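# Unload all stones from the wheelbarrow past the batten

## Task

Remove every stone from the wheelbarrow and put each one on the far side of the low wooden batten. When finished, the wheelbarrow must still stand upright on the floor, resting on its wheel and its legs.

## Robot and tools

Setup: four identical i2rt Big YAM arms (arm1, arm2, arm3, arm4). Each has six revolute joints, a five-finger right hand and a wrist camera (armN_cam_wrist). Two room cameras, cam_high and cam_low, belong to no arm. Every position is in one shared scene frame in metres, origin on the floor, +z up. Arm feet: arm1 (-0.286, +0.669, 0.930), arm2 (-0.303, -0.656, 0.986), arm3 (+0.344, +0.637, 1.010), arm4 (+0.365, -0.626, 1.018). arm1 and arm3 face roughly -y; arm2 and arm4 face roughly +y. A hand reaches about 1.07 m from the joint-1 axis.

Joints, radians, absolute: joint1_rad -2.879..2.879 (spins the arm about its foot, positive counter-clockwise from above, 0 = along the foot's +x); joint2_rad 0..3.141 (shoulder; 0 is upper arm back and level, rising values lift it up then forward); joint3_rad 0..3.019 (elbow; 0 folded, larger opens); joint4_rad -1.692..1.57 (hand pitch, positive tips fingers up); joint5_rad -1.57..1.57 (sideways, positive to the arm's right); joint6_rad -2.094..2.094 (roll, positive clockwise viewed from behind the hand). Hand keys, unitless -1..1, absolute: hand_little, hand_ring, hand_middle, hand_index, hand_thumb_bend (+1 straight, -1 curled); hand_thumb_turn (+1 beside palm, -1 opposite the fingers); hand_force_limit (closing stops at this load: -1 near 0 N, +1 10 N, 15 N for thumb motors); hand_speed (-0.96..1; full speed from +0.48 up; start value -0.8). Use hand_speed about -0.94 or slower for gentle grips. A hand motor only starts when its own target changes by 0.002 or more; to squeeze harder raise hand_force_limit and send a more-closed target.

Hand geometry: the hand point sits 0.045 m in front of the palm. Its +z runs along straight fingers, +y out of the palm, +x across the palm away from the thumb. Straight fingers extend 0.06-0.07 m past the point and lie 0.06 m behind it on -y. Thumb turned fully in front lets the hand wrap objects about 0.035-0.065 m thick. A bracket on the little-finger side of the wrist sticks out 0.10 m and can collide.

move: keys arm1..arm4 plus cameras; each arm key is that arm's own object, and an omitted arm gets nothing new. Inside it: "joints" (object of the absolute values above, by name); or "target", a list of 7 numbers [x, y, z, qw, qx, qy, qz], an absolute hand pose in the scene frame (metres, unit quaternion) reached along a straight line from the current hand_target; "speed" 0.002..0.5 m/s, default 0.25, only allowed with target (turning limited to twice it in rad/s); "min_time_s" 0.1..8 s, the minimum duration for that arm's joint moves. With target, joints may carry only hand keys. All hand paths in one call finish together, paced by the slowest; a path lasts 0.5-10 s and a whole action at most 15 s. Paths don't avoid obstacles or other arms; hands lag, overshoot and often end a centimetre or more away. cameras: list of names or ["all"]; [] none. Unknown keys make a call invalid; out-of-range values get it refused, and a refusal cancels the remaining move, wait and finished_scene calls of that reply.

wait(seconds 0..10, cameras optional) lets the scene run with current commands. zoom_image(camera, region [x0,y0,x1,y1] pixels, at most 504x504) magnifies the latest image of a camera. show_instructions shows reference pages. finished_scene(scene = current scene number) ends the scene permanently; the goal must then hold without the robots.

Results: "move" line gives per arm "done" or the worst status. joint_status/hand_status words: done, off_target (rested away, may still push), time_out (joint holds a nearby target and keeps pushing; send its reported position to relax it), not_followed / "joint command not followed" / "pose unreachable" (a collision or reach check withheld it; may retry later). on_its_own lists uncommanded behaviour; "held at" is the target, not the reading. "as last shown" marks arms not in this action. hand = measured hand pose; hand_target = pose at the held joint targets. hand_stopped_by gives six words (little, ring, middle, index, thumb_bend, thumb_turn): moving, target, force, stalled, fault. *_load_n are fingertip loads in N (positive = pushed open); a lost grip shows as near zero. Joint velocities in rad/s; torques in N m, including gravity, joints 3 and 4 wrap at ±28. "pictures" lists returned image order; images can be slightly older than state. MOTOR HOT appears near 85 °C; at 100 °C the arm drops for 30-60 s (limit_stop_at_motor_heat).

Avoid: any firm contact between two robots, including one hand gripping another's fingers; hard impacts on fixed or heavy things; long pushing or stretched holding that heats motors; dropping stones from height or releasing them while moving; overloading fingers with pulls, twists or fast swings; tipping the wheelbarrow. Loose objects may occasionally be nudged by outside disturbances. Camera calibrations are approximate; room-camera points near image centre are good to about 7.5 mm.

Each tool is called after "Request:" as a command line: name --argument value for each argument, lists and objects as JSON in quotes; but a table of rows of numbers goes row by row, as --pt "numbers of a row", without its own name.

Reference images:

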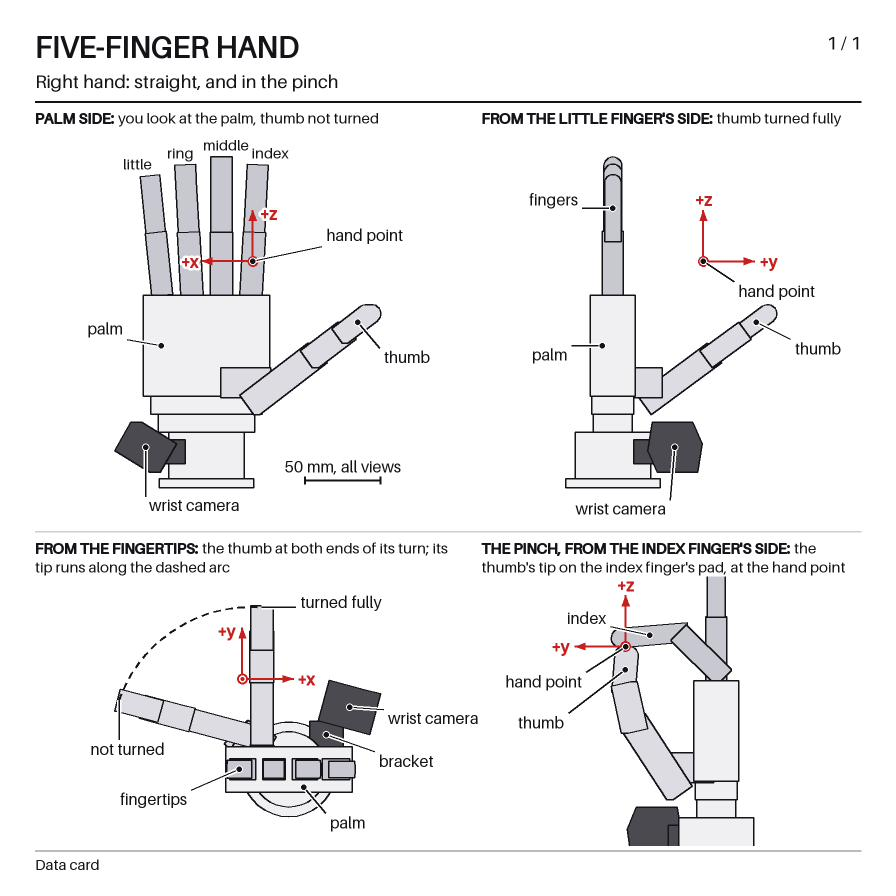

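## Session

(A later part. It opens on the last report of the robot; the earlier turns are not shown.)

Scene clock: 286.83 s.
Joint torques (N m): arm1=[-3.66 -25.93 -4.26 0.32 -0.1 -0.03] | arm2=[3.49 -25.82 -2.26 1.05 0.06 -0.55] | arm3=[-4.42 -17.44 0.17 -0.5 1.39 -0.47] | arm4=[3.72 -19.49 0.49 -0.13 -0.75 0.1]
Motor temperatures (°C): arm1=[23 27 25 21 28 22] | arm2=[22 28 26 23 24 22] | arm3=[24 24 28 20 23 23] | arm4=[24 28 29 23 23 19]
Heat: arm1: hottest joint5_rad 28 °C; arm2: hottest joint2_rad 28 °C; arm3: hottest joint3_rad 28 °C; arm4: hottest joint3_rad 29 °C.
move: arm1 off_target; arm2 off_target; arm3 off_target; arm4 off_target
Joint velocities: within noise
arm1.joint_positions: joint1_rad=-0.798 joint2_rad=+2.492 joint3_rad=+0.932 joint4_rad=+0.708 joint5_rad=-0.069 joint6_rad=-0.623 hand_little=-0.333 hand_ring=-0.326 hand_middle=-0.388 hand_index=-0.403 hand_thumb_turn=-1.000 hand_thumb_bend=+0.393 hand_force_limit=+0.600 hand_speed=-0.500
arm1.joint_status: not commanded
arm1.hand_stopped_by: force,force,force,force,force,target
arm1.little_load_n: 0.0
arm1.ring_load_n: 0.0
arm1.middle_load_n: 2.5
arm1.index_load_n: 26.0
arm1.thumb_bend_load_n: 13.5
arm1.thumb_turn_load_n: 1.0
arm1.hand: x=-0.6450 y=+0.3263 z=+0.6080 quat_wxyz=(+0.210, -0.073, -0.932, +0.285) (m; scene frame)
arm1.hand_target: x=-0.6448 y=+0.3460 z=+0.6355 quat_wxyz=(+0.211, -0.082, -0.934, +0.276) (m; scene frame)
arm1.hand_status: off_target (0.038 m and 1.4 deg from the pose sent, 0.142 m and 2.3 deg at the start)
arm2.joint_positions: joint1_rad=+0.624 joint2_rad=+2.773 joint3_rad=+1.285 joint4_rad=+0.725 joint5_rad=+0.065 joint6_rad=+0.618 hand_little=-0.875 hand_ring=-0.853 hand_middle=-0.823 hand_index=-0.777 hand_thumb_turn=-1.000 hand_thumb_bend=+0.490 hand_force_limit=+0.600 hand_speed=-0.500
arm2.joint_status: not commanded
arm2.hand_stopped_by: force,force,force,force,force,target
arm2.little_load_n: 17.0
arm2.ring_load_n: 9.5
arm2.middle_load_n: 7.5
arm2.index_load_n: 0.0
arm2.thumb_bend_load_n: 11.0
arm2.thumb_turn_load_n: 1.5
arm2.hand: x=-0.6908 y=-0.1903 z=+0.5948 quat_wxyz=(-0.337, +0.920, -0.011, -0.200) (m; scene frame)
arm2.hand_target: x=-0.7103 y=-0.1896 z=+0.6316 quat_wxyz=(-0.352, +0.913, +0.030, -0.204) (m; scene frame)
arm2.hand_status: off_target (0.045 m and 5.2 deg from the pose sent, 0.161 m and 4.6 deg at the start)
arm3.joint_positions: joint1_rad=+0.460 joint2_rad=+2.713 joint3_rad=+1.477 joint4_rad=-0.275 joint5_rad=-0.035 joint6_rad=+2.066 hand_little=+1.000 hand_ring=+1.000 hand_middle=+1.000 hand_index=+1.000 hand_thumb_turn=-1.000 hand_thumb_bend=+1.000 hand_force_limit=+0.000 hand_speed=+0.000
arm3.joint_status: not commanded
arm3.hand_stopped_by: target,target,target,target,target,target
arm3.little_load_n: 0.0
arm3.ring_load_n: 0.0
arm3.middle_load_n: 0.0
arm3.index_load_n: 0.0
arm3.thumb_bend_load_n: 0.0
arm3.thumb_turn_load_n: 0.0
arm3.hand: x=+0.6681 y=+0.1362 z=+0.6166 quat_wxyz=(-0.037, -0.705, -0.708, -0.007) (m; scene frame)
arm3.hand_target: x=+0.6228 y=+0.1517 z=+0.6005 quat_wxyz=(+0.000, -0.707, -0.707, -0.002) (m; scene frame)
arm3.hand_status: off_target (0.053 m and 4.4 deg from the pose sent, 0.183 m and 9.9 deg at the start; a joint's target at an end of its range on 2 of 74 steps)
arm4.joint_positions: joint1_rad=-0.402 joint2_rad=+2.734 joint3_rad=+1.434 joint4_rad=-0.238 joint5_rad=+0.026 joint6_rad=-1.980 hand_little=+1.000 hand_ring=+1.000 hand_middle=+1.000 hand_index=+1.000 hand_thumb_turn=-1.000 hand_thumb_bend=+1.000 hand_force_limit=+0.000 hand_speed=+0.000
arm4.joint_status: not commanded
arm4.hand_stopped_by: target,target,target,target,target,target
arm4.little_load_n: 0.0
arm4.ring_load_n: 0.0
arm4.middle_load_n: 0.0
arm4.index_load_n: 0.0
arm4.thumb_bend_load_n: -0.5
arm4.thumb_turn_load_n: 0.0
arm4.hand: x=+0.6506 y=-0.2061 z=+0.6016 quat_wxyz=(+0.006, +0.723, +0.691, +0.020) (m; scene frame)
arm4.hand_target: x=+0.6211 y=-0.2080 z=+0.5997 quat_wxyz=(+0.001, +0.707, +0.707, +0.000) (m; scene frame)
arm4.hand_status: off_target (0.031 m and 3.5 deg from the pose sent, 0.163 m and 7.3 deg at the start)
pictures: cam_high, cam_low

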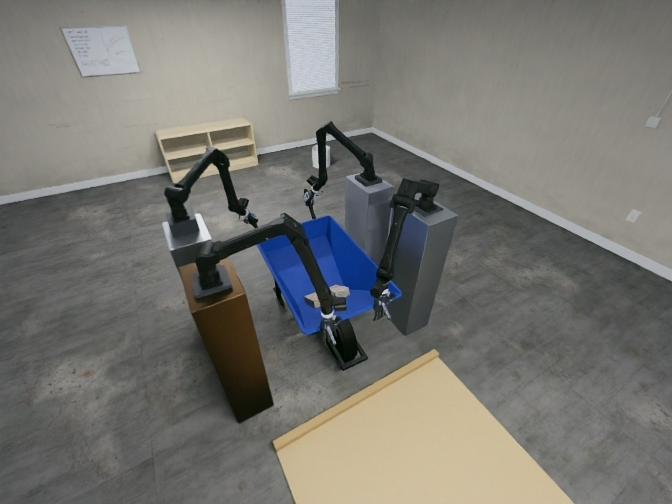

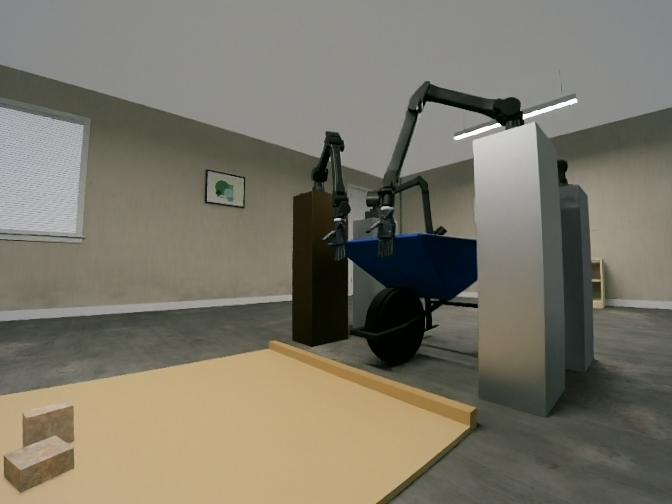

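Request:
move --arm1 '{"target":[-0.69,0.347,0.65,0.211,-0.0818,-0.934,0.2762],"speed":0.1}' --arm2 '{"target":[-0.755,-0.19,0.645,0.3518,-0.9134,-0.0311,0.2037],"speed":0.1}' --arm3 '{"target":[0.57,0.15,0.60,0,0.7071,0.7071,0],"speed":0.1}' --arm4 '{"target":[0.57,-0.207,0.60,0,0.7071,0.7071,0],"speed":0.1}' --cameras '["cam_low","cam_high"]'

Request:
zoom_image --camera "cam_low" --region '[280, 180, 500, 400]'

Request:
zoom_image --camera "cam_high" --region '[220, 180, 460, 420]'

Scene clock: 288.67 s.
Joint torques (N m): arm1=[-3.6 -27.05 -3.38 -0.05 -0.15 0.05] | arm2=[3.08 -26.87 -1.65 0.88 0.2 -0.63] | arm3=[-4.95 -17.55 0.03 -0.42 1.91 -0.53] | arm4=[4.31 -18.96 0.51 -0.16 -1.08 0.16]
Motor temperatures (°C): arm1=[23 27 25 21 28 22] | arm2=[22 28 26 23 24 22] | arm3=[24 24 28 20 23 23] | arm4=[24 29 29 23 23 19]
Heat: arm1: hottest joint5_rad 28 °C; arm2: hottest joint2_rad 28 °C; arm3: hottest joint3_rad 28 °C; arm4: hottest joint2_rad 29 °C.
move: arm1 off_target; arm2 off_target; arm3 off_target; arm4 off_target
Joint velocities: within noise
arm1.joint_positions: joint1_rad=-0.867 joint2_rad=+2.472 joint3_rad=+1.014 joint4_rad=+0.607 joint5_rad=-0.113 joint6_rad=-0.683 hand_little=-0.333 hand_ring=-0.326 hand_middle=-0.388 hand_index=-0.403 hand_thumb_turn=-1.000 hand_thumb_bend=+0.393 hand_force_limit=+0.600 hand_speed=-0.500
arm1.joint_status: not commanded
arm1.hand_stopped_by: force,force,force,force,force,target
arm1.little_load_n: 0.0
arm1.ring_load_n: 0.0
arm1.middle_load_n: 2.5
arm1.index_load_n: 26.0
arm1.thumb_bend_load_n: 13.0
arm1.thumb_turn_load_n: 1.0
arm1.hand: x=-0.6928 y=+0.3251 z=+0.6181 quat_wxyz=(+0.214, -0.070, -0.932, +0.285) (m; scene frame)
arm1.hand_target: x=-0.6901 y=+0.3458 z=+0.6455 quat_wxyz=(+0.211, -0.082, -0.934, +0.276) (m; scene frame)
arm1.hand_status: off_target (0.039 m and 1.8 deg from the pose sent, 0.065 m and 1.4 deg at the start)
arm2.joint_positions: joint1_rad=+0.697 joint2_rad=+2.762 joint3_rad=+1.351 joint4_rad=+0.644 joint5_rad=+0.113 joint6_rad=+0.673 hand_little=-0.874 hand_ring=-0.853 hand_middle=-0.823 hand_index=-0.777 hand_thumb_turn=-1.000 hand_thumb_bend=+0.490 hand_force_limit=+0.600 hand_speed=-0.500
arm2.joint_status: not commanded
arm2.hand_stopped_by: force,force,force,force,force,target
arm2.little_load_n: 16.5
arm2.ring_load_n: 9.0
arm2.middle_load_n: 7.5
arm2.index_load_n: 0.0
arm2.thumb_bend_load_n: 11.5
arm2.thumb_turn_load_n: 2.0
arm2.hand: x=-0.7381 y=-0.1911 z=+0.6025 quat_wxyz=(-0.335, +0.920, -0.011, -0.203) (m; scene frame)
arm2.hand_target: x=-0.7555 y=-0.1894 z=+0.6415 quat_wxyz=(-0.352, +0.913, +0.030, -0.204) (m; scene frame)
arm2.hand_status: off_target (0.046 m and 5.3 deg from the pose sent, 0.081 m and 5.2 deg at the start)
arm3.joint_positions: joint1_rad=+0.374 joint2_rad=+2.700 joint3_rad=+1.410 joint4_rad=-0.228 joint5_rad=-0.046 joint6_rad=+1.982 hand_little=+1.000 hand_ring=+1.000 hand_middle=+1.000 hand_index=+1.000 hand_thumb_turn=-1.000 hand_thumb_bend=+1.000 hand_force_limit=+0.000 hand_speed=+0.000
arm3.joint_status: not commanded
arm3.hand_stopped_by: target,target,target,target,target,target
arm3.little_load_n: 0.0
arm3.ring_load_n: 0.5
arm3.middle_load_n: 0.0
arm3.index_load_n: 0.0
arm3.thumb_bend_load_n: -0.5
arm3.thumb_turn_load_n: 0.0
arm3.hand: x=+0.6201 y=+0.1370 z=+0.6151 quat_wxyz=(-0.037, -0.705, -0.708, -0.010) (m; scene frame)
arm3.hand_target: x=+0.5729 y=+0.1522 z=+0.6003 quat_wxyz=(+0.000, -0.707, -0.707, -0.002) (m; scene frame)
arm3.hand_status: off_target (0.054 m and 4.4 deg from the pose sent, 0.100 m and 4.3 deg at the start)
arm4.joint_positions: joint1_rad=-0.314 joint2_rad=+2.723 joint3_rad=+1.373 joint4_rad=-0.193 joint5_rad=+0.035 joint6_rad=-1.891 hand_little=+1.000 hand_ring=+1.000 hand_middle=+1.000 hand_index=+1.000 hand_thumb_turn=-1.000 hand_thumb_bend=+1.000 hand_force_limit=+0.000 hand_speed=+0.000
arm4.joint_status: not commanded
arm4.hand_stopped_by: target,target,target,target,target,target
arm4.little_load_n: 0.0
arm4.ring_load_n: 0.0
arm4.middle_load_n: 0.0
arm4.index_load_n: 0.0
arm4.thumb_bend_load_n: 0.0
arm4.thumb_turn_load_n: 0.0
arm4.hand: x=+0.6038 y=-0.2079 z=+0.6015 quat_wxyz=(+0.010, +0.723, +0.691, +0.020) (m; scene frame)
arm4.hand_target: x=+0.5714 y=-0.2082 z=+0.5998 quat_wxyz=(+0.001, +0.707, +0.707, +0.000) (m; scene frame)
arm4.hand_status: off_target (0.034 m and 3.7 deg from the pose sent, 0.081 m and 3.5 deg at the start)
pictures: cam_high, cam_low

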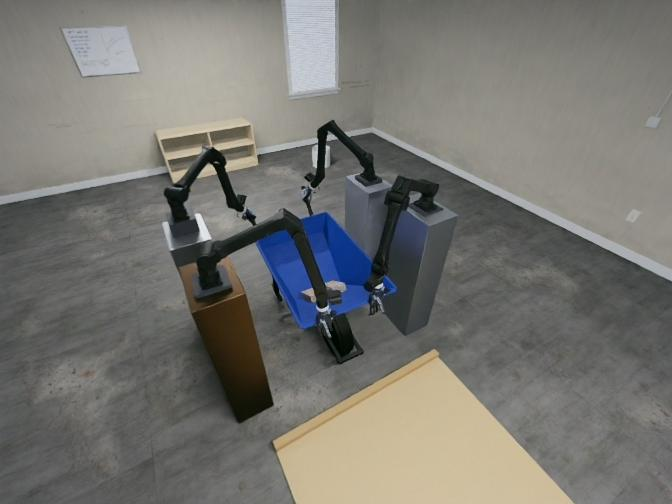

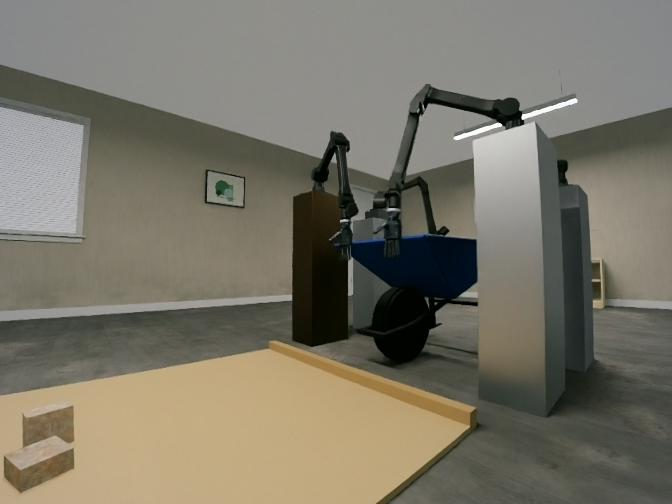

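Scaled by 2.291 from the camera's 672x504 image, which has a finer 960x720 frame.

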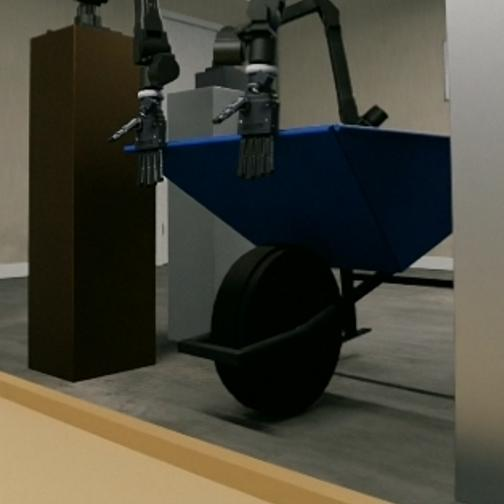

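Scaled by 2.100 from the camera's 672x504 image, which has a finer 960x720 frame.

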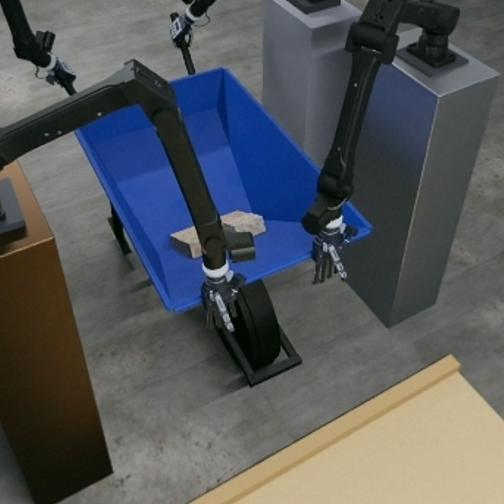

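Request:
move --arm1 '{"target":[-0.735,0.35,0.53,0.211,-0.0818,-0.934,0.2762],"speed":0.12}' --arm2 '{"target":[-0.785,-0.19,0.535,0.3518,-0.9134,-0.0311,0.2037],"speed":0.12}' --arm3 '{"target":[0.75,0.15,0.70,0,0.7071,0.7071,0],"speed":0.2}' --arm4 '{"target":[0.75,-0.207,0.70,0,0.7071,0.7071,0],"speed":0.2}' --cameras '["cam_low","cam_high"]'

Request:
move --arm1 '{"joints":{"hand_speed":-0.2,"hand_little":0.4,"hand_ring":0.4,"hand_middle":0.4,"hand_index":0.4,"hand_thumb_bend":1}}' --arm2 '{"joints":{"hand_speed":-0.2,"hand_little":0.4,"hand_ring":0.4,"hand_middle":0.4,"hand_index":0.4,"hand_thumb_bend":1}}' --arm3 '{"joints":{"joint1_rad":1.5}}' --arm4 '{"joints":{"joint1_rad":-1.5}}' --cameras '["arm1_cam_wrist","arm2_cam_wrist","cam_low","cam_high"]'

Scene clock: 291.33 s.
Joint torques (N m): arm1=[-5.36 -20.78 2.44 1.8 0.61 0.08] | arm2=[8.35 -23.06 4.48 1.61 -0.88 0.19] | arm3=[-0.32 -19.72 6.94 -0.32 -0.11 0.13] | arm4=[0.62 -20.95 5.68 -0.21 0.16 0.01]
Motor temperatures (°C): arm1=[23 27 25 21 28 22] | arm2=[22 28 26 23 24 22] | arm3=[24 24 28 20 23 23] | arm4=[24 29 29 23 23 19]
Heat: arm1: hottest joint5_rad 28 °C; arm2: hottest joint2_rad 28 °C; arm3: hottest joint3_rad 28 °C; arm4: hottest joint2_rad 29 °C.
move: arm1 off_target; arm2 off_target; arm3 off_target; arm4 off_target
Joint velocities: within noise
arm1.joint_positions: joint1_rad=-0.910 joint2_rad=+2.718 joint3_rad=+1.212 joint4_rad=+0.604 joint5_rad=-0.176 joint6_rad=-0.736 hand_little=-0.333 hand_ring=-0.326 hand_middle=-0.388 hand_index=-0.405 hand_thumb_turn=-1.000 hand_thumb_bend=+0.393 hand_force_limit=+0.600 hand_speed=-0.500
arm1.joint_status: not commanded
arm1.hand_stopped_by: force,force,force,force,force,target
arm1.little_load_n: 0.0
arm1.ring_load_n: 0.0
arm1.middle_load_n: 3.5
arm1.index_load_n: 0.0
arm1.thumb_bend_load_n: 12.5
arm1.thumb_turn_load_n: 1.0
arm1.hand: x=-0.7054 y=+0.3345 z=+0.5229 quat_wxyz=(+0.188, -0.057, -0.940, +0.280) (m; scene frame)
arm1.hand_target: x=-0.7340 y=+0.3505 z=+0.5302 quat_wxyz=(+0.211, -0.082, -0.934, +0.276) (m; scene frame)
arm1.hand_status: off_target (0.034 m and 3.9 deg from the pose sent, 0.101 m and 1.8 deg at the start)
arm2.joint_positions: joint1_rad=+0.671 joint2_rad=+2.994 joint3_rad=+1.544 joint4_rad=+0.620 joint5_rad=+0.170 joint6_rad=+0.607 hand_little=-0.874 hand_ring=-0.853 hand_middle=-0.823 hand_index=-0.777 hand_thumb_turn=-1.000 hand_thumb_bend=+0.490 hand_force_limit=+0.600 hand_speed=-0.500
arm2.joint_status: not commanded
arm2.hand_stopped_by: force,force,force,force,force,target
arm2.little_load_n: 14.5
arm2.ring_load_n: 4.0
arm2.middle_load_n: 7.5
arm2.index_load_n: 0.0
arm2.thumb_bend_load_n: 11.5
arm2.thumb_turn_load_n: 1.5
arm2.hand: x=-0.7005 y=-0.1887 z=+0.4976 quat_wxyz=(-0.337, +0.930, -0.002, -0.148) (m; scene frame)
arm2.hand_target: x=-0.7816 y=-0.1951 z=+0.5367 quat_wxyz=(-0.350, +0.914, +0.031, -0.205) (m; scene frame)
arm2.hand_status: off_target (0.092 m and 7.9 deg from the pose sent, 0.082 m and 5.3 deg at the start)
arm3.joint_positions: joint1_rad=+0.579 joint2_rad=+2.574 joint3_rad=+1.513 joint4_rad=-0.540 joint5_rad=-0.034 joint6_rad=+2.075 hand_little=+1.000 hand_ring=+1.000 hand_middle=+1.000 hand_index=+1.000 hand_thumb_turn=-1.000 hand_thumb_bend=+1.000 hand_force_limit=+0.000 hand_speed=+0.000
arm3.joint_status: not commanded
arm3.hand_stopped_by: target,target,target,target,target,target
arm3.little_load_n: 0.0
arm3.ring_load_n: 0.0
arm3.middle_load_n: 0.0
arm3.index_load_n: 0.0
arm3.thumb_bend_load_n: 0.0
arm3.thumb_turn_load_n: 0.0
arm3.hand: x=+0.7362 y=+0.1614 z=+0.6893 quat_wxyz=(+0.007, -0.666, -0.746, -0.018) (m; scene frame)
arm3.hand_target: x=+0.7495 y=+0.1500 z=+0.7004 quat_wxyz=(-0.004, -0.669, -0.743, -0.017) (m; scene frame)
arm3.hand_status: off_target (0.021 m and 6.9 deg from the pose sent, 0.156 m and 4.4 deg at the start; a joint's target at an end of its range on 39 of 57 steps)
arm4.joint_positions: joint1_rad=-0.558 joint2_rad=+2.572 joint3_rad=+1.471 joint4_rad=-0.498 joint5_rad=+0.031 joint6_rad=-2.084 hand_little=+1.000 hand_ring=+1.000 hand_middle=+1.000 hand_index=+1.000 hand_thumb_turn=-1.000 hand_thumb_bend=+1.000 hand_force_limit=+0.000 hand_speed=+0.000
arm4.joint_status: not commanded
arm4.hand_stopped_by: target,target,target,target,target,target
arm4.little_load_n: 0.0
arm4.ring_load_n: 0.0
arm4.middle_load_n: 0.0
arm4.index_load_n: 0.0
arm4.thumb_bend_load_n: 0.0
arm4.thumb_turn_load_n: 0.0
arm4.hand: x=+0.7374 y=-0.2215 z=+0.6888 quat_wxyz=(+0.018, +0.740, +0.672, -0.011) (m; scene frame)
arm4.hand_target: x=+0.7495 y=-0.2068 z=+0.7004 quat_wxyz=(+0.015, +0.737, +0.676, +0.004) (m; scene frame)
arm4.hand_status: off_target (0.022 m and 6.0 deg from the pose sent, 0.176 m and 3.6 deg at the start; a joint's target at an end of its range on 35 of 57 steps)
pictures: cam_high, cam_low

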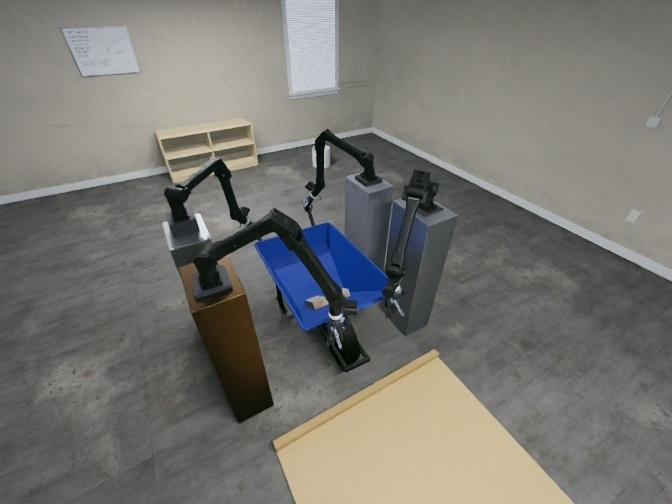

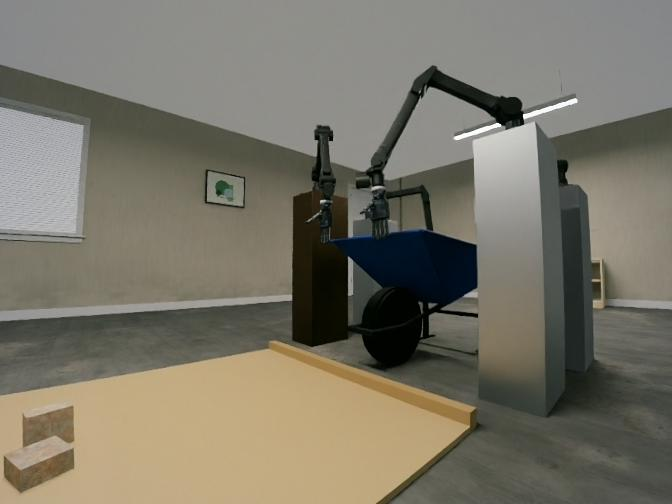

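Scene clock: 293.17 s.
Joint torques (N m): arm1=[-5.36 -20.84 2.48 1.81 0.6 0.1] | arm2=[8.06 -23 4.49 1.68 -1.17 0.17] | arm3=[-1.79 -19.9 5.05 -0.31 0.09 0.13] | arm4=[1.2 -20.95 4.15 -0.21 0.08 0]
Motor temperatures (°C): arm1=[23 27 25 21 28 22] | arm2=[22 28 26 23 24 22] | arm3=[24 24 28 20 23 23] | arm4=[24 29 29 23 23 19]
Heat: arm1: hottest joint5_rad 28 °C; arm2: hottest joint2_rad 28 °C; arm3: hottest joint3_rad 28 °C; arm4: hottest joint2_rad 29 °C.
move: arm1 done; arm2 done; arm3 done; arm4 done
Joint velocities: within noise
arm1.joint_positions: joint1_rad=-0.910 joint2_rad=+2.718 joint3_rad=+1.212 joint4_rad=+0.604 joint5_rad=-0.176 joint6_rad=-0.736 hand_little=+0.400 hand_ring=+0.400 hand_middle=+0.400 hand_index=+0.400 hand_thumb_turn=-1.000 hand_thumb_bend=+1.000 hand_force_limit=+0.600 hand_speed=-0.200
arm1.joint_status: all done
arm1.hand_stopped_by: target,target,target,target,target,target
arm1.little_load_n: 0.0
arm1.ring_load_n: 0.0
arm1.middle_load_n: 0.0
arm1.index_load_n: 0.0
arm1.thumb_bend_load_n: 0.0
arm1.thumb_turn_load_n: 0.5
arm1.hand: x=-0.7054 y=+0.3345 z=+0.5229 quat_wxyz=(+0.188, -0.057, -0.940, +0.280) (m; scene frame)
arm1.hand_target: x=-0.7340 y=+0.3504 z=+0.5302 quat_wxyz=(+0.211, -0.082, -0.934, +0.276) (m; scene frame)
arm1.hand_status: not commanded
arm2.joint_positions: joint1_rad=+0.674 joint2_rad=+2.993 joint3_rad=+1.544 joint4_rad=+0.619 joint5_rad=+0.178 joint6_rad=+0.609 hand_little=+0.400 hand_ring=+0.400 hand_middle=+0.400 hand_index=+0.400 hand_thumb_turn=-1.000 hand_thumb_bend=+1.000 hand_force_limit=+0.600 hand_speed=-0.200
arm2.joint_status: all done
arm2.hand_stopped_by: target,target,target,target,target,target
arm2.little_load_n: 0.0
arm2.ring_load_n: 0.0
arm2.middle_load_n: 0.0
arm2.index_load_n: 0.0
arm2.thumb_bend_load_n: 0.0
arm2.thumb_turn_load_n: 0.0
arm2.hand: x=-0.7013 y=-0.1891 z=+0.4977 quat_wxyz=(-0.338, +0.930, -0.002, -0.146) (m; scene frame)
arm2.hand_target: x=-0.7818 y=-0.1950 z=+0.5368 quat_wxyz=(-0.350, +0.914, +0.031, -0.205) (m; scene frame)
arm2.hand_status: not commanded
arm3.joint_positions: joint1_rad=+1.510 joint2_rad=+2.574 joint3_rad=+1.537 joint4_rad=-0.541 joint5_rad=-0.038 joint6_rad=+2.076 hand_little=+1.000 hand_ring=+1.000 hand_middle=+1.000 hand_index=+1.000 hand_thumb_turn=-1.000 hand_thumb_bend=+1.000 hand_force_limit=+0.000 hand_speed=+0.000
arm3.joint_status: all done
arm3.hand_stopped_by: target,target,target,target,target,target
arm3.little_load_n: 0.0
arm3.ring_load_n: 0.0
arm3.middle_load_n: 0.0
arm3.index_load_n: 0.0
arm3.thumb_bend_load_n: 0.0
arm3.thumb_turn_load_n: 0.0
arm3.hand: x=+0.9726 y=+0.6659 z=+0.6927 quat_wxyz=(+0.005, -0.260, -0.965, -0.015) (m; scene frame)
arm3.hand_target: x=+0.9761 y=+0.6583 z=+0.6975 quat_wxyz=(+0.005, -0.273, -0.962, -0.013) (m; scene frame)
arm3.hand_status: not commanded
arm4.joint_positions: joint1_rad=-1.505 joint2_rad=+2.570 joint3_rad=+1.492 joint4_rad=-0.499 joint5_rad=+0.034 joint6_rad=-2.084 hand_little=+1.000 hand_ring=+1.000 hand_middle=+1.000 hand_index=+1.000 hand_thumb_turn=-1.000 hand_thumb_bend=+1.000 hand_force_limit=+0.000 hand_speed=+0.000
arm4.joint_status: all done
arm4.hand_stopped_by: target,target,target,target,target,target
arm4.little_load_n: 0.0
arm4.ring_load_n: 0.0
arm4.middle_load_n: 0.0
arm4.index_load_n: 0.0
arm4.thumb_bend_load_n: 0.0
arm4.thumb_turn_load_n: 0.0
arm4.hand: x=+0.9246 y=-0.6931 z=+0.6936 quat_wxyz=(+0.016, +0.965, +0.261, -0.007) (m; scene frame)
arm4.hand_target: x=+0.9302 y=-0.6898 z=+0.7003 quat_wxyz=(+0.016, +0.963, +0.269, -0.004) (m; scene frame)
arm4.hand_status: not commanded
pictures: arm1_cam_wrist, arm2_cam_wrist, cam_high, cam_low
camera_calibration:
arm1_cam_wrist: T_world_to_cam=[[-0.299383, 0.868626, -0.394788, -0.300988], [0.952674, 0.295009, -0.0733604, 0.616163], [0.0527433, -0.398067, -0.915839, 0.761437], [0, 0, 0, 1]] pos_world=[-0.717274, 0.382776, 0.623729]
arm2_cam_wrist: T_world_to_cam=[[0.186382, -0.73567, -0.651192, 0.31085], [-0.646652, -0.590855, 0.482422, -0.808287], [-0.739664, 0.33118, -0.585848, -0.0471254], [0, 0, 0, 1]] pos_world=[-0.615475, -0.23329, 0.56475]

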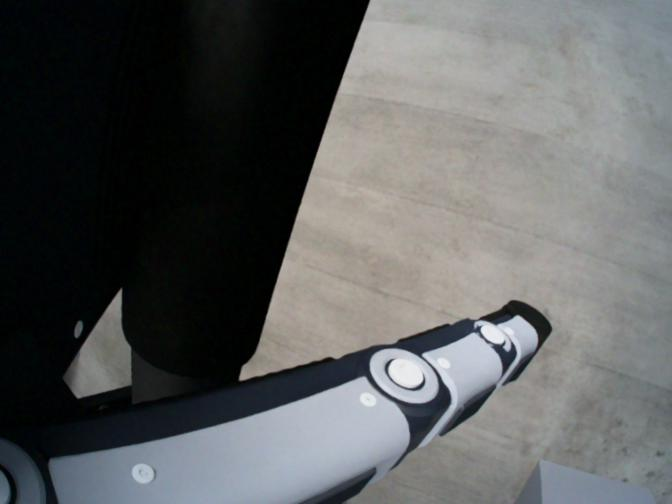

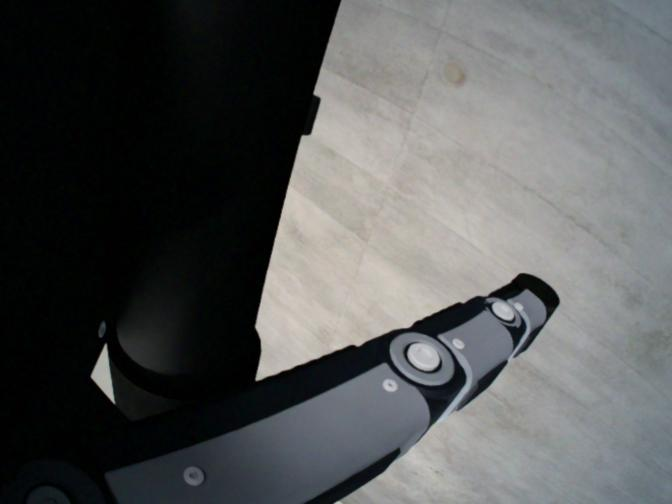

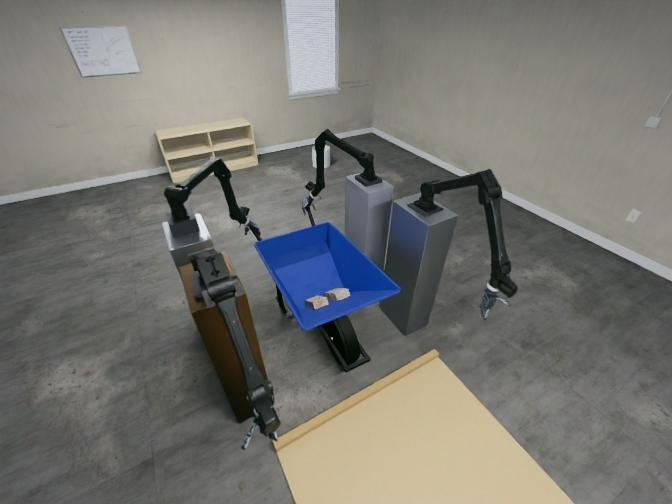

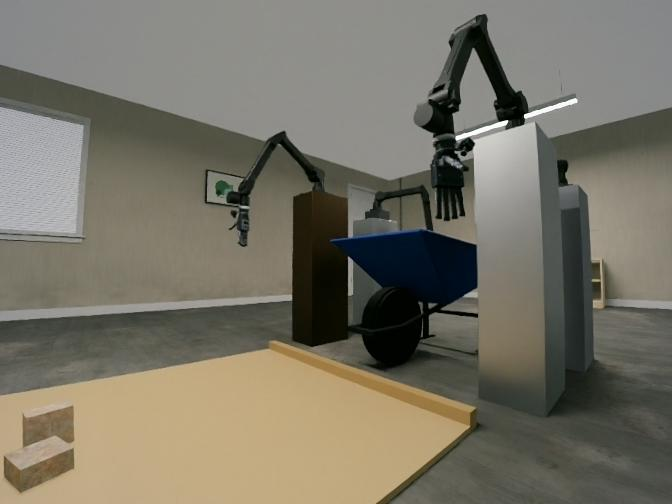

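Request:
move --arm1 '{"target":[-0.637,0.352,0.506,0.211,-0.0818,-0.934,0.2762],"speed":0.12}' --arm2 '{"target":[-0.702,-0.196,0.500,0.3518,-0.9134,-0.0311,0.2037],"speed":0.12}'

Request:
move --arm1 '{"joints":{"hand_speed":-0.7,"hand_force_limit":0.8,"hand_little":-0.9,"hand_ring":-0.9,"hand_middle":-0.9,"hand_index":-0.9}}' --arm2 '{"joints":{"hand_speed":-0.7,"hand_force_limit":0.8,"hand_little":-0.9,"hand_ring":-0.9,"hand_middle":-0.9,"hand_index":-0.9}}'

Request:
move --arm1 '{"joints":{"hand_speed":-0.5,"hand_force_limit":0.6,"hand_thumb_bend":-0.9}}' --arm2 '{"joints":{"hand_speed":-0.5,"hand_force_limit":0.6,"hand_thumb_bend":-0.9}}' --cameras '["arm1_cam_wrist","arm2_cam_wrist"]'

Scene clock: 295.23 s.
Joint torques (N m): arm1=[-0.21 -15.15 -0.76 1.89 0.11 0.24] | arm2=[1.85 -18.26 0.75 2.55 -0.26 -0.1] | arm3=[-1.55 -19.78 5.05 -0.31 0.08 0.12] | arm4=[1.26 -21.25 4.14 -0.1 0.08 0.01]
Motor temperatures (°C): arm1=[23 27 25 21 28 22] | arm2=[22 28 26 23 24 22] | arm3=[24 24 28 20 23 23] | arm4=[24 29 29 23 23 19]
Heat: arm1: hottest joint5_rad 28 °C; arm2: hottest joint2_rad 28 °C; arm3: hottest joint3_rad 28 °C; arm4: hottest joint2_rad 29 °C.
move: arm1 off_target; arm2 done
Joint velocities: within noise
arm1.joint_positions: joint1_rad=-0.832 joint2_rad=+2.737 joint3_rad=+1.086 joint4_rad=+0.837 joint5_rad=-0.073 joint6_rad=-0.646 hand_little=+0.400 hand_ring=+0.400 hand_middle=+0.400 hand_index=+0.400 hand_thumb_turn=-1.000 hand_thumb_bend=+1.000 hand_force_limit=+0.600 hand_speed=-0.200
arm1.joint_status: not commanded
arm1.hand_stopped_by: target,target,target,target,target,target
arm1.little_load_n: 1.0
arm1.ring_load_n: 0.5
arm1.middle_load_n: 0.0
arm1.index_load_n: -0.5
arm1.thumb_bend_load_n: 0.0
arm1.thumb_turn_load_n: 0.5
arm1.hand: x=-0.6628 y=+0.3353 z=+0.5258 quat_wxyz=(+0.229, -0.077, -0.925, +0.292) (m; scene frame)
arm1.hand_target: x=-0.6372 y=+0.3524 z=+0.5074 quat_wxyz=(+0.211, -0.082, -0.934, +0.276) (m; scene frame)
arm1.hand_status: off_target (0.037 m and 3.0 deg from the pose sent, 0.073 m and 3.9 deg at the start)
arm2.joint_positions: joint1_rad=+0.641 joint2_rad=+3.022 joint3_rad=+1.529 joint4_rad=+0.749 joint5_rad=+0.070 joint6_rad=+0.559 hand_little=+0.400 hand_ring=+0.400 hand_middle=+0.400 hand_index=+0.400 hand_thumb_turn=-1.000 hand_thumb_bend=+1.000 hand_force_limit=+0.600 hand_speed=-0.200
arm2.joint_status: not commanded
arm2.hand_stopped_by: target,target,target,target,target,target
arm2.little_load_n: 0.0
arm2.ring_load_n: -0.5
arm2.middle_load_n: 0.0
arm2.index_load_n: 0.0
arm2.thumb_bend_load_n: 0.0
arm2.thumb_turn_load_n: 0.0
arm2.hand: x=-0.6993 y=-0.1906 z=+0.5002 quat_wxyz=(-0.349, +0.916, +0.023, -0.196) (m; scene frame)
arm2.hand_target: x=-0.7019 y=-0.1959 z=+0.5000 quat_wxyz=(-0.352, +0.913, +0.031, -0.203) (m; scene frame)
arm2.hand_status: done (0.006 m and 1.3 deg from the pose sent, 0.007 m and 8.1 deg at the start)
arm3, arm4: as last shown
arm3.middle_load_n: -0.5
pictures: none

Scene clock: 297.27 s.
Joint torques (N m): arm1=[-0.85 -16.67 -2.66 1.59 0.22 0.11] | arm2=[1.9 -18.67 0.42 2.29 -0.2 -0.15] | arm3=[-1.73 -19.66 5.08 -0.38 0.08 0.11] | arm4=[0.91 -20.89 4.1 -0.14 0.08 0]
Motor temperatures (°C): arm1=[23 27 25 21 28 22] | arm2=[22 28 26 23 24 22] | arm3=[24 24 27 20 23 23] | arm4=[24 29 29 23 23 19]
Heat: arm1: hottest joint5_rad 28 °C; arm2: hottest joint2_rad 28 °C; arm3: hottest joint3_rad 27 °C; arm4: hottest joint2_rad 29 °C.
move: arm1 off_target; arm2 off_target
Joint velocities: within noise
arm1.joint_positions: joint1_rad=-0.826 joint2_rad=+2.751 joint3_rad=+1.111 joint4_rad=+0.844 joint5_rad=-0.076 joint6_rad=-0.635 hand_little=+0.074 hand_ring=-0.038 hand_middle=-0.120 hand_index=-0.258 hand_thumb_turn=-1.000 hand_thumb_bend=+1.000 hand_force_limit=+0.800 hand_speed=-0.700
arm1.joint_status: hand_little off_target (ended at +0.074, target -0.900); hand_ring off_target (ended at -0.038, target -0.900); hand_middle off_target (ended at -0.120, target -0.900); hand_index off_target (ended at -0.258, target -0.900); the others done
arm1.hand_stopped_by: force,force,force,force,target,target
arm1.little_load_n: 0.0
arm1.ring_load_n: 0.0
arm1.middle_load_n: 0.5
arm1.index_load_n: 9.0
arm1.thumb_bend_load_n: 0.0
arm1.thumb_turn_load_n: 0.0
arm1.hand: x=-0.6672 y=+0.3252 z=+0.5229 quat_wxyz=(+0.231, -0.078, -0.922, +0.302) (m; scene frame)
arm1.hand_target: x=-0.6371 y=+0.3526 z=+0.5073 quat_wxyz=(+0.211, -0.082, -0.934, +0.276) (m; scene frame)
arm1.hand_status: not commanded
arm2.joint_positions: joint1_rad=+0.640 joint2_rad=+3.028 joint3_rad=+1.532 joint4_rad=+0.754 joint5_rad=+0.069 joint6_rad=+0.567 hand_little=-0.900 hand_ring=-0.897 hand_middle=-0.884 hand_index=-0.862 hand_thumb_turn=-1.000 hand_thumb_bend=+1.000 hand_force_limit=+0.800 hand_speed=-0.700
arm2.joint_status: hand_index off_target (ended at -0.862, target -0.900); the others done
arm2.hand_stopped_by: target,target,force,force,target,target
arm2.little_load_n: 0.0
arm2.ring_load_n: 8.5
arm2.middle_load_n: 9.5
arm2.index_load_n: 8.0
arm2.thumb_bend_load_n: 0.0
arm2.thumb_turn_load_n: 0.0
arm2.hand: x=-0.6996 y=-0.1907 z=+0.4989 quat_wxyz=(-0.349, +0.915, +0.020, -0.199) (m; scene frame)
arm2.hand_target: x=-0.7020 y=-0.1961 z=+0.4999 quat_wxyz=(-0.352, +0.913, +0.031, -0.203) (m; scene frame)
arm2.hand_status: not commanded
arm3, arm4: as last shown
arm3.middle_load_n: 0.5
pictures: none

Scene clock: 300.27 s.
Joint torques (N m): arm1=[-0.79 -16.67 -2.65 1.57 0.2 0.08] | arm2=[1.9 -18.73 0.42 2.3 -0.2 -0.15] | arm3=[-1.67 -20.01 5.05 -0.31 0.08 0.12] | arm4=[1.03 -21.66 4.16 -0.13 0.05 0.01]
Motor temperatures (°C): arm1=[23 27 25 21 27 21] | arm2=[22 28 26 23 24 22] | arm3=[24 24 27 20 23 23] | arm4=[24 29 28 23 22 19]
Heat: arm1: hottest joint2_rad 27 °C; arm2: hottest joint2_rad 28 °C; arm3: hottest joint3_rad 27 °C; arm4: hottest joint2_rad 29 °C.
move: arm1 off_target; arm2 off_target
Joint velocities: within noise
arm1.joint_positions: joint1_rad=-0.826 joint2_rad=+2.751 joint3_rad=+1.111 joint4_rad=+0.844 joint5_rad=-0.075 joint6_rad=-0.632 hand_little=+0.074 hand_ring=-0.038 hand_middle=-0.120 hand_index=-0.258 hand_thumb_turn=-1.000 hand_thumb_bend=+0.082 hand_force_limit=+0.600 hand_speed=-0.500
arm1.joint_status: hand_thumb_bend off_target (ended at +0.082, target -0.900); the others done
arm1.hand_stopped_by: force,force,force,force,force,target
arm1.little_load_n: 0.0
arm1.ring_load_n: 0.0
arm1.middle_load_n: 1.5
arm1.index_load_n: 14.0
arm1.thumb_bend_load_n: 10.0
arm1.thumb_turn_load_n: 2.0
arm1.hand: x=-0.6671 y=+0.3252 z=+0.5229 quat_wxyz=(+0.231, -0.079, -0.922, +0.302) (m; scene frame)
arm1.hand_target: x=-0.6371 y=+0.3526 z=+0.5073 quat_wxyz=(+0.211, -0.082, -0.934, +0.276) (m; scene frame)
arm1.hand_status: not commanded
arm2.joint_positions: joint1_rad=+0.640 joint2_rad=+3.028 joint3_rad=+1.532 joint4_rad=+0.754 joint5_rad=+0.069 joint6_rad=+0.567 hand_little=-0.900 hand_ring=-0.897 hand_middle=-0.884 hand_index=-0.862 hand_thumb_turn=-1.000 hand_thumb_bend=+0.468 hand_force_limit=+0.600 hand_speed=-0.500
arm2.joint_status: hand_thumb_bend off_target (ended at +0.468, target -0.900); the others done
arm2.hand_stopped_by: target,target,force,force,force,target
arm2.little_load_n: 0.0
arm2.ring_load_n: 8.5
arm2.middle_load_n: 9.0
arm2.index_load_n: 8.0
arm2.thumb_bend_load_n: 14.5
arm2.thumb_turn_load_n: 3.0
arm2.hand: x=-0.6996 y=-0.1907 z=+0.4989 quat_wxyz=(-0.349, +0.915, +0.019, -0.199) (m; scene frame)
arm2.hand_target: x=-0.7020 y=-0.1961 z=+0.5000 quat_wxyz=(-0.352, +0.913, +0.031, -0.204) (m; scene frame)
arm2.hand_status: not commanded
arm3, arm4: as last shown
arm3.middle_load_n: -0.5
pictures: arm1_cam_wrist, arm2_cam_wrist
camera_calibration:
arm1_cam_wrist: T_world_to_cam=[[-0.279697, 0.863228, -0.420247, -0.253194], [0.959182, 0.232232, -0.161362, 0.653158], [-0.0416978, -0.448226, -0.892947, 0.69704], [0, 0, 0, 1]] pos_world=[-0.66825, 0.379312, 0.621411]
arm2_cam_wrist: T_world_to_cam=[[0.178958, -0.697652, -0.693726, 0.333504], [-0.556748, -0.653162, 0.513236, -0.773054], [-0.811176, 0.294382, -0.505305, -0.141878], [0, 0, 0, 1]] pos_world=[-0.605167, -0.230493, 0.556428]

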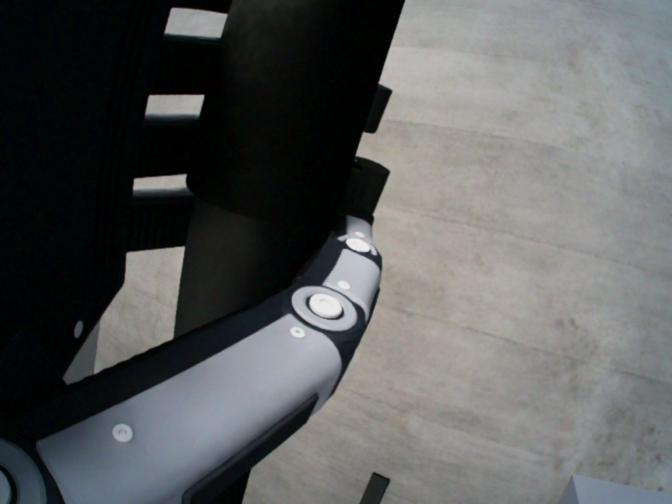

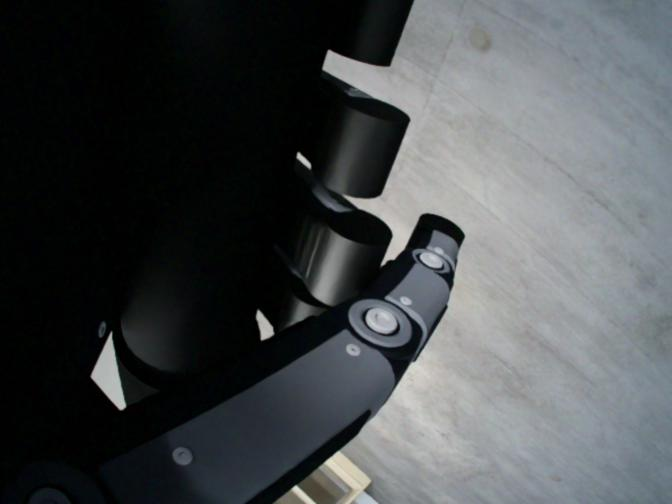

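Request:
move --arm1 '{"target":[-0.60,0.350,0.80,0.3566,-0.0110,-0.8703,0.3393],"speed":0.15}' --arm2 '{"target":[-0.645,-0.197,0.78,0.3975,-0.8508,0.0376,0.3423],"speed":0.15}' --cameras '["cam_low"]'

Request:
move --arm1 '{"target":[-0.455,0.340,0.99,0.4501,0.0571,-0.8046,0.3827],"speed":0.15}' --arm2 '{"target":[-0.50,-0.197,0.97,0.4443,-0.7786,0.1066,0.4308],"speed":0.15}' --cameras '["cam_low","cam_high"]'

Scene clock: 304.27 s.
Joint torques (N m): arm1=[-6.48 -24.88 -3.95 3.58 1.38 -0.78] | arm2=[4.89 -24.29 -4.22 3.74 -1.22 0.73] | arm3=[-1.67 -19.84 5.11 -0.25 0.11 0.12] | arm4=[1.26 -21.01 4.22 -0.09 0.05 0.02]
Motor temperatures (°C): arm1=[23 27 25 21 28 22] | arm2=[22 28 26 23 24 22] | arm3=[24 24 27 20 23 23] | arm4=[24 29 28 23 22 19]
Heat: arm1: hottest joint5_rad 28 °C; arm2: hottest joint2_rad 28 °C; arm3: hottest joint3_rad 27 °C; arm4: hottest joint2_rad 29 °C.
move: arm1 off_target; arm2 off_target
Joint velocities: within noise
arm1.joint_positions: joint1_rad=-0.607 joint2_rad=+2.160 joint3_rad=+0.532 joint4_rad=+0.983 joint5_rad=+0.087 joint6_rad=-0.636 hand_little=+0.074 hand_ring=-0.038 hand_middle=-0.120 hand_index=-0.257 hand_thumb_turn=-0.999 hand_thumb_bend=+0.081 hand_force_limit=+0.600 hand_speed=-0.500
arm1.joint_status: not commanded
arm1.hand_stopped_by: force,force,force,force,force,target
arm1.little_load_n: 0.0
arm1.ring_load_n: 0.0
arm1.middle_load_n: 0.0
arm1.index_load_n: 26.0
arm1.thumb_bend_load_n: 3.5
arm1.thumb_turn_load_n: 8.5
arm1.hand: x=-0.5658 y=+0.3275 z=+0.7427 quat_wxyz=(+0.297, -0.010, -0.894, +0.337) (m; scene frame)
arm1.hand_target: x=-0.5979 y=+0.3486 z=+0.7908 quat_wxyz=(+0.357, -0.013, -0.871, +0.336) (m; scene frame)
arm1.hand_status: off_target (0.070 m and 7.4 deg from the pose sent, 0.286 m and 17.9 deg at the start; pose on its path clipped on 45 of 102 steps)
arm2.joint_positions: joint1_rad=+0.431 joint2_rad=+2.563 joint3_rad=+0.931 joint4_rad=+1.071 joint5_rad=-0.146 joint6_rad=+0.587 hand_little=-0.900 hand_ring=-0.897 hand_middle=-0.884 hand_index=-0.862 hand_thumb_turn=-1.000 hand_thumb_bend=+0.468 hand_force_limit=+0.600 hand_speed=-0.500
arm2.joint_status: not commanded
arm2.hand_stopped_by: target,target,force,force,force,target
arm2.little_load_n: 0.0
arm2.ring_load_n: 7.0
arm2.middle_load_n: 8.0
arm2.index_load_n: 5.0
arm2.thumb_bend_load_n: 14.5
arm2.thumb_turn_load_n: 3.0
arm2.hand: x=-0.6091 y=-0.1885 z=+0.7174 quat_wxyz=(-0.390, +0.874, -0.033, -0.287) (m; scene frame)
arm2.hand_target: x=-0.6443 y=-0.1963 z=+0.7732 quat_wxyz=(-0.395, +0.852, -0.035, -0.343) (m; scene frame)
arm2.hand_status: off_target (0.073 m and 6.9 deg from the pose sent, 0.286 m and 20.0 deg at the start; pose on its path clipped on 51 of 102 steps)
arm3, arm4: as last shown
arm3.middle_load_n: 0.0
arm4.index_load_n: 0.5
pictures: cam_low

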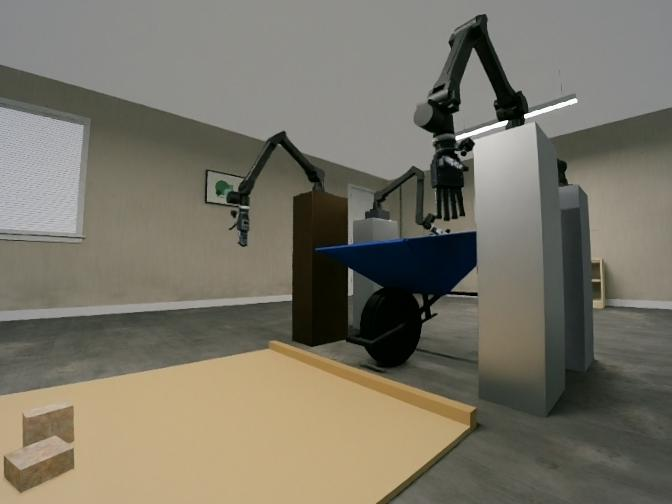

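Scene clock: 307.13 s.
Joint torques (N m): arm1=[-2.26 -14.45 6.16 2.56 3.13 -0.78] | arm2=[3.25 -20.42 -3.88 3.97 -2.27 0.98] | arm3=[-1.85 -19.96 5.08 -0.32 0.09 0.12] | arm4=[1.14 -21.54 4.15 -0.1 0.09 -0.01]
Motor temperatures (°C): arm1=[23 27 25 21 30 22] | arm2=[22 28 25 23 25 22] | arm3=[24 24 27 20 23 23] | arm4=[24 29 28 23 22 19]
Heat: arm1: hottest joint5_rad 30 °C; arm2: hottest joint2_rad 28 °C; arm3: hottest joint3_rad 27 °C; arm4: hottest joint2_rad 29 °C.
move: arm1 off_target; arm2 off_target
Joint velocities: within noise
arm1.joint_positions: joint1_rad=-0.098 joint2_rad=+1.273 joint3_rad=+0.243 joint4_rad=+0.522 joint5_rad=+0.552 joint6_rad=-0.606 hand_little=+0.074 hand_ring=-0.038 hand_middle=-0.120 hand_index=-0.257 hand_thumb_turn=-1.000 hand_thumb_bend=+0.081 hand_force_limit=+0.600 hand_speed=-0.500
arm1.joint_status: not commanded
arm1.hand_stopped_by: force,force,force,force,force,target
arm1.little_load_n: 0.0
arm1.ring_load_n: 0.0
arm1.middle_load_n: 0.0
arm1.index_load_n: 21.0
arm1.thumb_bend_load_n: 2.5
arm1.thumb_turn_load_n: 1.0
arm1.hand: x=-0.4332 y=+0.3379 z=+0.9413 quat_wxyz=(+0.394, +0.072, -0.837, +0.372) (m; scene frame)
arm1.hand_target: x=-0.4547 y=+0.3383 z=+0.9835 quat_wxyz=(+0.448, +0.054, -0.807, +0.381) (m; scene frame)
arm1.hand_status: off_target (0.053 m and 7.8 deg from the pose sent, 0.271 m and 22.4 deg at the start)
arm2.joint_positions: joint1_rad=+0.072 joint2_rad=+2.119 joint3_rad=+0.605 joint4_rad=+1.158 joint5_rad=-0.471 joint6_rad=+0.652 hand_little=-0.900 hand_ring=-0.897 hand_middle=-0.884 hand_index=-0.862 hand_thumb_turn=-1.000 hand_thumb_bend=+0.468 hand_force_limit=+0.600 hand_speed=-0.500
arm2.joint_status: not commanded
arm2.hand_stopped_by: target,target,force,force,force,target
arm2.little_load_n: 0.0
arm2.ring_load_n: 3.5
arm2.middle_load_n: 6.5
arm2.index_load_n: 4.5
arm2.thumb_bend_load_n: 13.5
arm2.thumb_turn_load_n: 3.0
arm2.hand: x=-0.4783 y=-0.1722 z=+0.9172 quat_wxyz=(-0.452, +0.805, -0.101, -0.372) (m; scene frame)
arm2.hand_target: x=-0.4993 y=-0.1947 z=+0.9631 quat_wxyz=(-0.441, +0.782, -0.103, -0.429) (m; scene frame)
arm2.hand_status: off_target (0.062 m and 7.5 deg from the pose sent, 0.275 m and 22.4 deg at the start)
arm3, arm4: as last shown
arm3.thumb_bend_load_n: -0.5
arm4.index_load_n: 0.0
pictures: cam_high, cam_low

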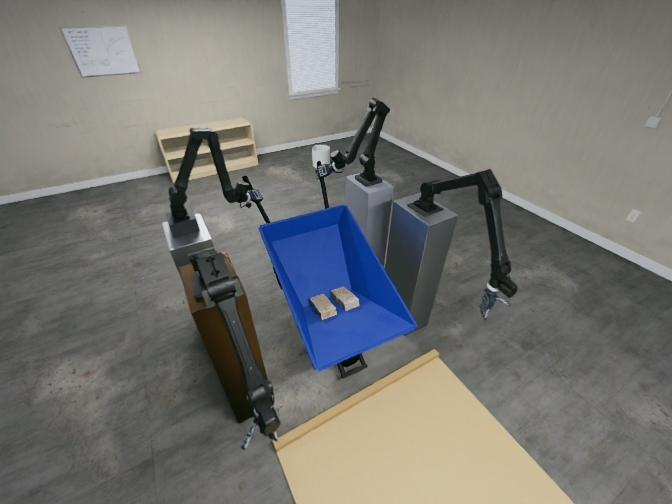

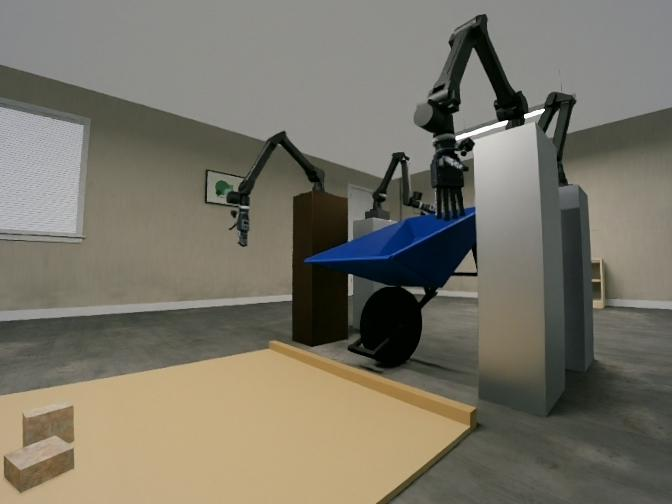

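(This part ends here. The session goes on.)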